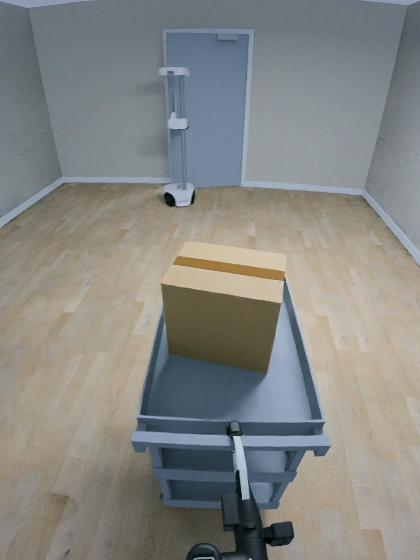

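Scene clock: 357.87 s.
earlier move: r1 moving; r2 done
move: r2 moving
r1.base_odometry: x=-2.581 y=+0.232 heading=+0.660
r1.turned_by_wheels: +0.001
r1.turned_by_imu: +0.001
r1.base_tilt: forward=-1.5 right=+1.3
r1.lidar_m: 0.47 0.40 1.01 2.11 2.16 2.83 2.83 2.87 2.78 2.62 1.21 0.61
r1.base_status: translate_m moving; strafe_m moving
r1.joint_positions: lift_m=+0.750 arm_m=+0.000 wrist_yaw_rad=+0.850 wrist_pitch_rad=+0.002 wrist_roll_rad=+0.000 gripper_m=-0.024
r1.joint_status: wrist_yaw_rad moving
r1.measured_speeds: translate_m=-0.055 strafe_m=-0.084 rotate_rad=+0.000 lift_m=+0.000 arm_m=+0.000 wrist_yaw_rad=+0.132 wrist_pitch_rad=+0.000 wrist_roll_rad=+0.000
r1.motor_effort: lift_m=+23(23) arm_m=-5(5) wheel_0=+13(15) wheel_1=-7(10) wheel_2=+15(16)
r1.servo_current: wrist_yaw_rad=59(78) wrist_pitch_rad=46(46) wrist_roll_rad=52(65) gripper_m=78(78)
r1.contact_limits: strafe_m 1
r1.hand_pose: x=+0.4270 y=+0.1591 z=+0.9272 quat_wxyz=(+0.911, +0.000, +0.001, +0.412) (m; r1's base frame)
r1.wrist_depth_mm: - - 274 172 228 208 193 / 1863 - 274 173 229 210 195 / - - 272 173 231 209 195 / - - - 174 230 210 196 / - - - 175 230 210 197 / - - 182 172 183 211 197 / - 141 - 172 223 204 198
r2.base_odometry: x=+0.044 y=+0.507 heading=-2.744
r2.turned_by_wheels: +0.000
r2.turned_by_imu: +0.000
r2.base_tilt: forward=-0.7 right=+0.1
r2.lidar_m: 0.41 0.41 2.90 2.88 1.45 1.14 1.13 1.27 1.90 1.85 2.04 0.44
r2.base_status: done
r2.joint_positions: lift_m=+0.688 arm_m=+0.000 wrist_yaw_rad=+0.000 wrist_pitch_rad=+0.004 wrist_roll_rad=+1.569 gripper_m=+0.012
r2.joint_status: gripper_m moving
r2.measured_speeds: translate_m=+0.000 strafe_m=+0.000 rotate_rad=-0.001 lift_m=+0.000 arm_m=+0.000 wrist_yaw_rad=-0.019 wrist_pitch_rad=+0.000 wrist_roll_rad=+0.000
r2.motor_effort: lift_m=+17(17) arm_m=+5(5) wheel_0=+7(8) wheel_1=-4(4) wheel_2=-2(2)
r2.servo_current: wrist_yaw_rad=46(46) wrist_pitch_rad=46(46) wrist_roll_rad=46(52) gripper_m=98(111)
r2.hand_pose: x=+0.4593 y=-0.0873 z=+0.8652 quat_wxyz=(+0.708, +0.706, +0.001, -0.001) (m; r2's base frame)
r2.wrist_depth_mm: - - - 165 222 1618 1138 / - - - 167 225 1464 - / - - 430 169 229 831 - / - 445 439 229 232 831 - / - 477 462 174 236 842 - / - - 477 176 183 - - / - - 508 - - - -
pictures: none
No camera images: "cameras" was empty.

Scene clock: 359.37 s.
earlier move: r1 moving; r2 moving
r1.base_odometry: x=-2.571 y=+0.091 heading=+0.661
r1.turned_by_wheels: +0.001
r1.turned_by_imu: +0.220
r1.base_tilt: forward=-1.5 right=+1.2
r1.lidar_m: 0.45 0.38 1.32 2.22 2.45 3.81 2.89 3.14 2.53 1.97 0.97 0.53
r1.base_status: translate_m moving; strafe_m moving
r1.joint_positions: lift_m=+0.750 arm_m=+0.000 wrist_yaw_rad=+0.877 wrist_pitch_rad=+0.002 wrist_roll_rad=+0.000 gripper_m=-0.024
r1.joint_status: all done
r1.measured_speeds: translate_m=-0.023 strafe_m=-0.059 rotate_rad=+0.009 lift_m=+0.000 arm_m=+0.000 wrist_yaw_rad=+0.000 wrist_pitch_rad=+0.000 wrist_roll_rad=+0.000
r1.motor_effort: lift_m=+23(23) arm_m=-4(5) wheel_0=+15(26) wheel_1=-5(10) wheel_2=+21(21)
r1.servo_current: wrist_yaw_rad=98(117) wrist_pitch_rad=46(52) wrist_roll_rad=39(65) gripper_m=78(78)
r1.contact_limits: strafe_m 1
r1.hand_pose: x=+0.4226 y=+0.1659 z=+0.9272 quat_wxyz=(+0.905, +0.000, +0.001, +0.425) (m; r1's base frame)
r1.wrist_depth_mm: - - - 175 222 194 177 / - - - 175 224 195 178 / - - - 175 226 196 178 / - - - 176 226 196 180 / - - - 176 227 196 180 / - - 204 174 185 198 180 / - 145 1708 175 220 187 180
r2.base_odometry: x=+0.044 y=+0.507 heading=-2.744
r2.turned_by_wheels: +0.000
r2.turned_by_imu: +0.000
r2.base_tilt: forward=-0.6 right=+0.1
r2.lidar_m: 0.40 0.42 2.89 2.89 1.45 1.16 1.14 1.29 1.86 1.86 2.04 0.43
r2.base_status: done
r2.joint_positions: lift_m=+0.688 arm_m=+0.000 wrist_yaw_rad=+0.000 wrist_pitch_rad=+0.004 wrist_roll_rad=+1.569 gripper_m=+0.130
r2.joint_status: gripper_m moving
r2.measured_speeds: all 0
r2.motor_effort: lift_m=+17(17) arm_m=+5(5) wheel_0=+5(8) wheel_1=-3(4) wheel_2=-2(3)
r2.servo_current: wrist_yaw_rad=59(59) wrist_pitch_rad=39(46) wrist_roll_rad=46(72) gripper_m=65(130)
r2.hand_pose: x=+0.4592 y=-0.0875 z=+0.8652 quat_wxyz=(+0.708, +0.706, +0.001, -0.001) (m; r2's base frame)
r2.wrist_depth_mm: - - - 167 225 1661 1160 / - - - 171 228 1499 - / - 500 433 173 232 831 - / - 455 449 176 236 831 - / - - 462 178 237 831 - / - - 480 179 185 - - / - - 512 - - 1808 530
wait: 1.50 s; no rest
pictures: r1_head_camera, r2_wrist_camera
Images, in order (width x height): r1_head_camera 420x560, r2_wrist_camera 616x392.

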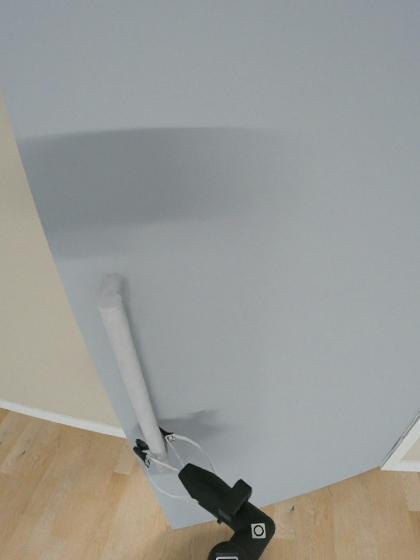

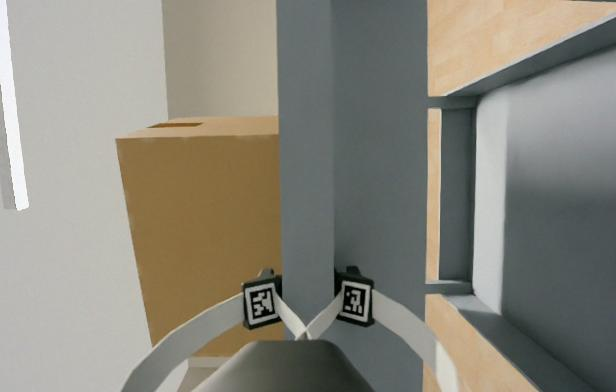

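Request:
move --blocking false --r1 '{"base":{"translate_m":-0.19,"strafe_m":-0.2},"joints":{"wrist_yaw_rad":1.0},"pace":"slow","speeds":{"wrist_yaw_rad":0.12},"contact_limits":{"strafe_m":1.0}}' --r2 '{"base":{"translate_m":-0.12}}' --cameras '[]'

Request:
wait --seconds 1 --cameras '[]'

Request:
move --blocking false --r2 '{"base":{"rotate_rad":0.05},"joints":{"wrist_roll_rad":0.0,"gripper_m":0.141}}' --cameras '[]'

Request:
wait --seconds 1.5 --cameras '["r2_wrist_camera","r1_head_camera","r2_head_camera"]'

Scene clock: 373.07 s.
earlier move: r1 done; r2 done
move: r1 moving; r2 moving
r1.base_odometry: x=-2.571 y=+0.060 heading=+0.659
r1.turned_by_wheels: -0.002
r1.turned_by_imu: +0.022
r1.base_tilt: forward=-1.6 right=+1.2
r1.lidar_m: 0.77 0.82 1.40 2.25 2.47 4.00 - 3.05 2.49 1.91 0.92 0.77
r1.base_status: translate_m moving; strafe_m moving
r1.joint_positions: lift_m=+0.750 arm_m=+0.000 wrist_yaw_rad=+0.910 wrist_pitch_rad=+0.002 wrist_roll_rad=+0.000 gripper_m=-0.024
r1.joint_status: wrist_yaw_rad moving
r1.measured_speeds: translate_m=-0.035 strafe_m=-0.036 rotate_rad=+0.000 lift_m=+0.000 arm_m=+0.000 wrist_yaw_rad=+0.120 wrist_pitch_rad=+0.000 wrist_roll_rad=+0.000
r1.motor_effort: lift_m=+23(23) arm_m=+3(4) wheel_0=+5(5) wheel_1=-7(8) wheel_2=+5(6)
r1.servo_current: wrist_yaw_rad=39(72) wrist_pitch_rad=33(46) wrist_roll_rad=46(46) gripper_m=59(65)
r1.contact_limits: strafe_m 1
r1.hand_pose: x=+0.4169 y=+0.1740 z=+0.9272 quat_wxyz=(+0.898, +0.000, +0.001, +0.439) (m; r1's base frame)
r1.wrist_depth_mm: - - - - - 466 477 / - - - - - 466 477 / - - - - - 473 480 / - - - - - 477 484 / - - - - - 477 488 / - - 185 199 172 484 488 / - - 164 141 146 535 492
r2.base_odometry: x=+0.073 y=+0.519 heading=-2.744
r2.turned_by_wheels: +0.000
r2.turned_by_imu: +0.001
r2.base_tilt: forward=-0.7 right=+0.1
r2.lidar_m: 0.42 0.44 2.88 2.86 1.44 1.15 1.09 1.21 1.88 1.85 2.05 0.45
r2.base_status: translate_m moving
r2.joint_positions: lift_m=+0.688 arm_m=+0.000 wrist_yaw_rad=+0.000 wrist_pitch_rad=+0.003 wrist_roll_rad=+1.569 gripper_m=+0.130
r2.joint_status: all done
r2.measured_speeds: translate_m=-0.120 strafe_m=+0.000 rotate_rad=-0.002 lift_m=+0.000 arm_m=+0.000 wrist_yaw_rad=+0.000 wrist_pitch_rad=+0.000 wrist_roll_rad=+0.000
r2.motor_effort: lift_m=+17(17) arm_m=+5(5) wheel_0=-9(9) wheel_1=-9(9) wheel_2=+12(12)
r2.servo_current: wrist_yaw_rad=52(52) wrist_pitch_rad=39(46) wrist_roll_rad=46(52) gripper_m=52(52)
r2.hand_pose: x=+0.4592 y=-0.0875 z=+0.8654 quat_wxyz=(+0.708, +0.706, +0.001, -0.001) (m; r2's base frame)
r2.wrist_depth_mm: - - - 189 246 1708 1182 / - - - 193 249 1499 - / - - 455 195 252 842 - / - - 469 198 257 854 - / - - 488 201 262 866 - / - - 517 202 213 - - / - - - - - 1921 521
pictures: none
No camera images: "cameras" was empty.

Scene clock: 374.07 s.
earlier move: r1 moving; r2 moving
r1.base_odometry: x=-2.580 y=-0.028 heading=+0.659
r1.turned_by_wheels: +0.000
r1.turned_by_imu: -0.001
r1.base_tilt: forward=-1.6 right=+1.3
r1.lidar_m: 0.82 0.86 1.46 2.34 2.62 4.09 - 2.91 2.42 2.01 1.01 0.83
r1.base_status: translate_m moving; strafe_m moving
r1.joint_positions: lift_m=+0.750 arm_m=+0.000 wrist_yaw_rad=+0.997 wrist_pitch_rad=+0.002 wrist_roll_rad=+0.000 gripper_m=-0.024
r1.joint_status: wrist_yaw_rad moving
r1.measured_speeds: translate_m=-0.068 strafe_m=-0.072 rotate_rad=+0.001 lift_m=+0.000 arm_m=+0.000 wrist_yaw_rad=+0.000 wrist_pitch_rad=+0.000 wrist_roll_rad=+0.000
r1.motor_effort: lift_m=+23(23) arm_m=+4(4) wheel_0=+3(6) wheel_1=-4(9) wheel_2=+3(6)
r1.servo_current: wrist_yaw_rad=59(72) wrist_pitch_rad=46(52) wrist_roll_rad=26(59) gripper_m=52(65)
r1.contact_limits: strafe_m 1
r1.hand_pose: x=+0.4008 y=+0.1948 z=+0.9272 quat_wxyz=(+0.878, +0.000, +0.001, +0.478) (m; r1's base frame)
r1.wrist_depth_mm: - - - - - - 535 / - - - - - - 535 / - - - - - - 539 / - - - - - - 544 / - - - - - - 544 / - - - 200 172 - 544 / - - 172 156 147 - 549
r2.base_odometry: x=+0.154 y=+0.553 heading=-2.745
r2.turned_by_wheels: +0.000
r2.turned_by_imu: +0.000
r2.base_tilt: forward=-0.7 right=+0.1
r2.lidar_m: 0.52 0.56 2.91 2.61 1.31 1.04 1.02 1.13 1.74 1.84 2.02 0.53
r2.base_status: translate_m moving
r2.joint_positions: lift_m=+0.688 arm_m=+0.000 wrist_yaw_rad=+0.000 wrist_pitch_rad=+0.003 wrist_roll_rad=+1.569 gripper_m=+0.130
r2.joint_status: all done
r2.measured_speeds: all 0
r2.motor_effort: lift_m=+17(17) arm_m=+5(5) wheel_0=-3(10) wheel_1=-4(9) wheel_2=+2(12)
r2.servo_current: wrist_yaw_rad=52(59) wrist_pitch_rad=46(46) wrist_roll_rad=39(59) gripper_m=46(59)
r2.hand_pose: x=+0.4592 y=-0.0875 z=+0.8654 quat_wxyz=(+0.708, +0.706, +0.001, -0.001) (m; r2's base frame)
r2.wrist_depth_mm: - - - 286 343 353 349 / - - - 340 343 1576 - / - - 591 345 345 917 - / - - 564 347 351 960 - / - - 580 357 357 - - / - - 609 357 219 - - / - - - - - 1863 -
wait: 1.00 s; no rest
pictures: none
No camera images: "cameras" was empty.

Scene clock: 374.57 s.
earlier move: r1 moving; r2 done
move: r2 moving
r1.base_odometry: x=-2.585 y=-0.078 heading=+0.659
r1.turned_by_wheels: +0.000
r1.turned_by_imu: +0.000
r1.base_tilt: forward=-1.6 right=+1.3
r1.lidar_m: 0.84 0.91 1.52 2.36 2.64 4.21 2.71 2.89 2.37 2.10 1.06 0.88
r1.base_status: translate_m moving; strafe_m moving
r1.joint_positions: lift_m=+0.750 arm_m=+0.000 wrist_yaw_rad=+0.997 wrist_pitch_rad=+0.002 wrist_roll_rad=+0.000 gripper_m=-0.024
r1.joint_status: all done
r1.measured_speeds: translate_m=-0.071 strafe_m=-0.072 rotate_rad=+0.003 lift_m=+0.000 arm_m=+0.000 wrist_yaw_rad=+0.000 wrist_pitch_rad=+0.000 wrist_roll_rad=+0.000
r1.motor_effort: lift_m=+23(23) arm_m=+4(4) wheel_0=+3(6) wheel_1=-7(7) wheel_2=+4(5)
r1.servo_current: wrist_yaw_rad=59(59) wrist_pitch_rad=46(46) wrist_roll_rad=39(52) gripper_m=59(59)
r1.contact_limits: strafe_m 1
r1.hand_pose: x=+0.4008 y=+0.1948 z=+0.9272 quat_wxyz=(+0.878, +0.000, +0.001, +0.478) (m; r1's base frame)
r1.wrist_depth_mm: - - - - - - - / - - - - - 564 564 / - - - - - 574 559 / - - - - - 564 549 / - - - - - 580 - / - - - 198 172 - - / - - 177 156 146 - -
r2.base_odometry: x=+0.155 y=+0.553 heading=-2.695
r2.turned_by_wheels: +0.049
r2.turned_by_imu: +0.048
r2.base_tilt: forward=-0.7 right=+0.0
r2.lidar_m: 0.53 3.52 2.89 2.31 1.24 1.05 1.03 1.16 1.84 1.83 2.07 0.54
r2.base_status: rotate_rad moving
r2.joint_positions: lift_m=+0.688 arm_m=+0.000 wrist_yaw_rad=+0.000 wrist_pitch_rad=+0.003 wrist_roll_rad=+0.982 gripper_m=+0.139
r2.joint_status: wrist_roll_rad moving; gripper_m moving
r2.measured_speeds: translate_m=+0.000 strafe_m=+0.000 rotate_rad=+0.000 lift_m=+0.000 arm_m=+0.000 wrist_yaw_rad=+0.000 wrist_pitch_rad=+0.000 wrist_roll_rad=-1.820
r2.motor_effort: lift_m=+17(17) arm_m=+4(5) wheel_0=-1(10) wheel_1=-2(7) wheel_2=-4(8)
r2.servo_current: wrist_yaw_rad=46(52) wrist_pitch_rad=39(46) wrist_roll_rad=78(104) gripper_m=85(91)
r2.hand_pose: x=+0.4592 y=-0.0875 z=+0.8654 quat_wxyz=(+0.882, +0.472, +0.001, -0.001) (m; r2's base frame)
r2.wrist_depth_mm: - - - - - 264 - / - - 580 609 327 322 325 / - - 569 544 330 1983 1618 / - - 597 569 340 917 - / - - 627 355 351 904 - / - - 544 300 197 183 - / - - - - - - -
pictures: none
No camera images: "cameras" was empty.

Scene clock: 375.57 s.
earlier move: r1 moving; r2 done
r1.base_odometry: x=-2.595 y=-0.175 heading=+0.659
r1.turned_by_wheels: +0.000
r1.turned_by_imu: -0.001
r1.base_tilt: forward=-1.6 right=+1.3
r1.lidar_m: 0.91 0.98 1.64 2.44 2.70 4.31 2.64 2.80 2.28 2.21 1.12 0.92
r1.base_status: translate_m moving; strafe_m moving
r1.joint_positions: lift_m=+0.750 arm_m=+0.000 wrist_yaw_rad=+0.997 wrist_pitch_rad=+0.002 wrist_roll_rad=+0.000 gripper_m=-0.024
r1.joint_status: all done
r1.measured_speeds: translate_m=-0.054 strafe_m=-0.056 rotate_rad=+0.000 lift_m=+0.000 arm_m=+0.000 wrist_yaw_rad=+0.000 wrist_pitch_rad=+0.000 wrist_roll_rad=+0.000
r1.motor_effort: lift_m=+23(23) arm_m=+4(4) wheel_0=+3(6) wheel_1=-3(8) wheel_2=+2(5)
r1.servo_current: wrist_yaw_rad=59(65) wrist_pitch_rad=46(46) wrist_roll_rad=65(65) gripper_m=65(65)
r1.contact_limits: strafe_m 1
r1.hand_pose: x=+0.4008 y=+0.1948 z=+0.9272 quat_wxyz=(+0.878, +0.000, +0.001, +0.478) (m; r1's base frame)
r1.wrist_depth_mm: - - - - - 668 - / - - - - - 676 - / - - - - - - - / - - - - - - - / - - - - - 661 - / - - - 200 171 - - / - - 176 156 146 - -
r2.base_odometry: x=+0.155 y=+0.553 heading=-2.695
r2.turned_by_wheels: +0.000
r2.turned_by_imu: +0.000
r2.base_tilt: forward=-0.6 right=+0.0
r2.lidar_m: 0.50 3.53 2.91 2.32 1.25 1.03 1.03 1.19 1.85 1.83 2.08 0.52
r2.base_status: done
r2.joint_positions: lift_m=+0.688 arm_m=+0.000 wrist_yaw_rad=+0.000 wrist_pitch_rad=+0.003 wrist_roll_rad=+0.002 gripper_m=+0.141
r2.joint_status: all done
r2.measured_speeds: all 0
r2.motor_effort: lift_m=+17(17) arm_m=+5(5) wheel_0=-3(10) wheel_1=-3(7) wheel_2=-5(8)
r2.servo_current: wrist_yaw_rad=52(59) wrist_pitch_rad=39(46) wrist_roll_rad=46(104) gripper_m=52(91)
r2.hand_pose: x=+0.4592 y=-0.0875 z=+0.8654 quat_wxyz=(+1.000, +0.001, +0.002, +0.000) (m; r2's base frame)
r2.wrist_depth_mm: - - - - - - - / - - - - 554 - - / - - - 597 544 - - / - - - 585 549 - - / - 327 307 297 286 273 267 / - 325 370 353 198 204 320 / 1983 415 1983 - - 1708 329
wait: 1.00 of 1.5 s (r2 has come to rest)
pictures: r1_head_camera, r2_head_camera, r2_wrist_camera
Images, in order (width x height): r1_head_camera 420x560, r2_head_camera 420x560, r2_wrist_camera 616x392.

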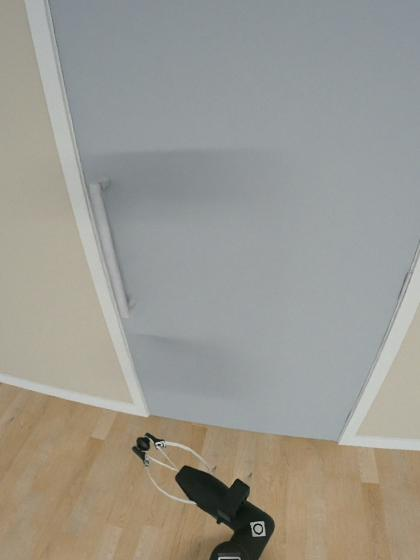

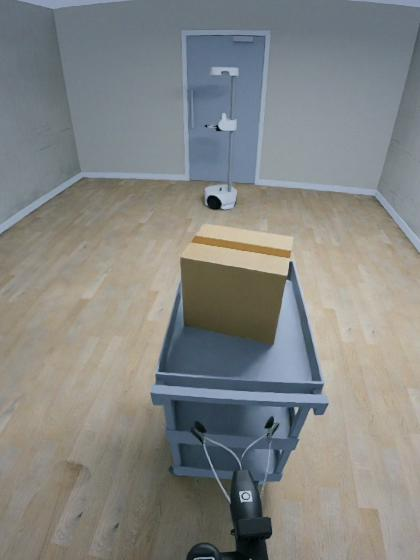

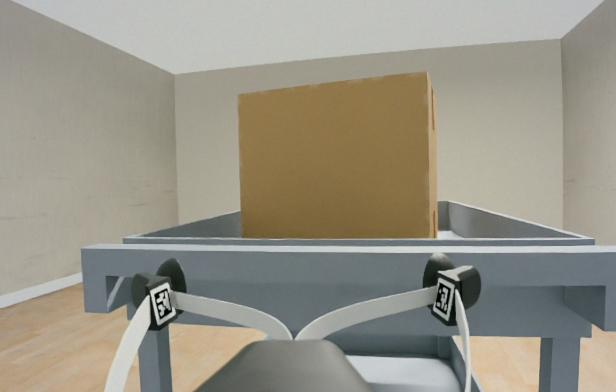

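Request:
move --blocking false --r1 '{"joints":{"wrist_yaw_rad":0,"gripper_m":0.12}}' --cameras '[]'

Request:
wait --seconds 1.2 --cameras '["r1_head_camera","r1_wrist_camera"]'

Scene clock: 398.70 s.
earlier move: r1 done
move: r1 moving
r1.base_odometry: x=-2.597 y=-0.202 heading=+0.659
r1.turned_by_wheels: +0.000
r1.turned_by_imu: +0.000
r1.base_tilt: forward=-1.6 right=+1.3
r1.lidar_m: 0.91 1.00 1.65 2.47 2.75 4.37 2.64 2.76 2.28 2.25 1.15 0.94
r1.base_status: done
r1.joint_positions: lift_m=+0.750 arm_m=+0.000 wrist_yaw_rad=+0.413 wrist_pitch_rad=+0.002 wrist_roll_rad=+0.000 gripper_m=+0.001
r1.joint_status: wrist_yaw_rad moving; gripper_m moving
r1.measured_speeds: translate_m=+0.000 strafe_m=+0.000 rotate_rad=+0.000 lift_m=+0.000 arm_m=+0.000 wrist_yaw_rad=-1.821 wrist_pitch_rad=+0.000 wrist_roll_rad=+0.000
r1.motor_effort: lift_m=+23(23) arm_m=+4(4) wheel_0=+2(3) wheel_1=-2(3) wheel_2=+3(3)
r1.servo_current: wrist_yaw_rad=85(111) wrist_pitch_rad=46(46) wrist_roll_rad=65(65) gripper_m=59(65)
r1.contact_limits: strafe_m 1
r1.hand_pose: x=+0.4701 y=+0.0358 z=+0.9272 quat_wxyz=(+0.979, +0.000, +0.001, +0.205) (m; r1's base frame)
r1.wrist_depth_mm: - - - - - - 549 / - - - - - - 554 / - - - - - - 549 / - - - - - - 554 / - - - 842 - - 549 / - - 185 202 174 - 554 / 1983 132 157 132 135 - 554
r2: as last shown
r2.turned_by_imu: +0.001
r2.base_tilt: forward=-0.6 right=+0.1
r2.lidar_m: 0.52 3.52 2.91 2.34 1.26 1.02 0.99 1.15 1.83 1.82 2.08 0.52
r2.motor_effort: lift_m=+17(17) arm_m=+5(5) wheel_0=-3(4) wheel_1=-3(3) wheel_2=-4(5)
r2.servo_current: wrist_yaw_rad=52(59) wrist_pitch_rad=39(46) wrist_roll_rad=46(52) gripper_m=46(59)
r2.wrist_depth_mm: - - - - - - - / - - - - 549 - - / - - - 597 549 - - / - - - 597 544 - - / - 329 310 297 286 273 266 / - 325 368 351 198 204 319 / 1921 415 1983 - - 1808 327
pictures: none
No camera images: "cameras" was empty.

Scene clock: 399.90 s.
earlier move: r1 moving
r1.base_odometry: x=-2.598 y=-0.202 heading=+0.659
r1.turned_by_wheels: +0.000
r1.turned_by_imu: +0.000
r1.base_tilt: forward=-1.6 right=+1.3
r1.lidar_m: 0.91 1.01 1.66 2.46 2.73 4.36 2.64 2.81 2.28 2.24 1.15 0.94
r1.base_status: done
r1.joint_positions: lift_m=+0.750 arm_m=+0.000 wrist_yaw_rad=+0.003 wrist_pitch_rad=+0.002 wrist_roll_rad=+0.000 gripper_m=+0.116
r1.joint_status: gripper_m moving; the others done
r1.measured_speeds: all 0
r1.motor_effort: lift_m=+23(23) arm_m=+4(4) wheel_0=+2(3) wheel_1=-2(3) wheel_2=+2(3)
r1.servo_current: wrist_yaw_rad=46(111) wrist_pitch_rad=39(52) wrist_roll_rad=46(65) gripper_m=59(98)
r1.contact_limits: strafe_m 1
r1.hand_pose: x=+0.4595 y=-0.0867 z=+0.9272 quat_wxyz=(+1.000, +0.000, +0.001, +0.001) (m; r1's base frame)
r1.wrist_depth_mm: 715 - - - - - 621 / 699 - - - - - 621 / 723 - - - - - 627 / 723 - - - - - 627 / 750 - - - - - 634 / - 195 - - 189 - 634 / - 137 - 138 - - -
r2.base_odometry: x=+0.155 y=+0.553 heading=-2.695
r2.turned_by_wheels: +0.000
r2.turned_by_imu: +0.000
r2.base_tilt: forward=-0.7 right=+0.1
r2.lidar_m: 0.52 3.53 2.90 2.36 1.28 1.03 1.03 1.17 1.84 1.84 2.07 0.52
r2.base_status: not commanded
r2.joint_positions: lift_m=+0.688 arm_m=+0.000 wrist_yaw_rad=+0.000 wrist_pitch_rad=+0.003 wrist_roll_rad=+0.002 gripper_m=+0.141
r2.joint_status: not commanded
r2.measured_speeds: all 0
r2.motor_effort: lift_m=+17(17) arm_m=+5(5) wheel_0=-4(4) wheel_1=-3(3) wheel_2=-4(5)
r2.servo_current: wrist_yaw_rad=52(59) wrist_pitch_rad=39(46) wrist_roll_rad=46(59) gripper_m=59(59)
r2.hand_pose: x=+0.4592 y=-0.0875 z=+0.8654 quat_wxyz=(+1.000, +0.001, +0.002, +0.000) (m; r2's base frame)
r2.wrist_depth_mm: - - - - - - - / - - - - 549 - - / - - - 591 539 - - / - - - 591 544 - - / - 327 310 298 286 273 267 / - 325 366 353 198 204 320 / 1921 418 - - - 1756 329
wait: 1.20 s; no rest
pictures: r1_head_camera, r1_wrist_camera
Images, in order (width x height): r1_head_camera 420x560, r1_wrist_camera 616x392.

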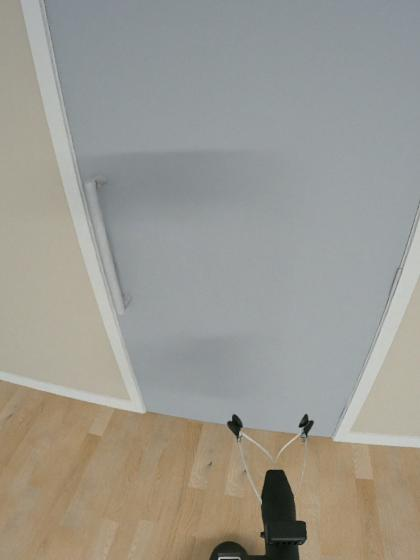

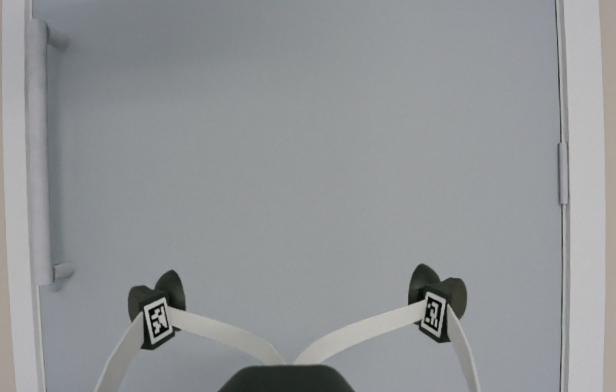

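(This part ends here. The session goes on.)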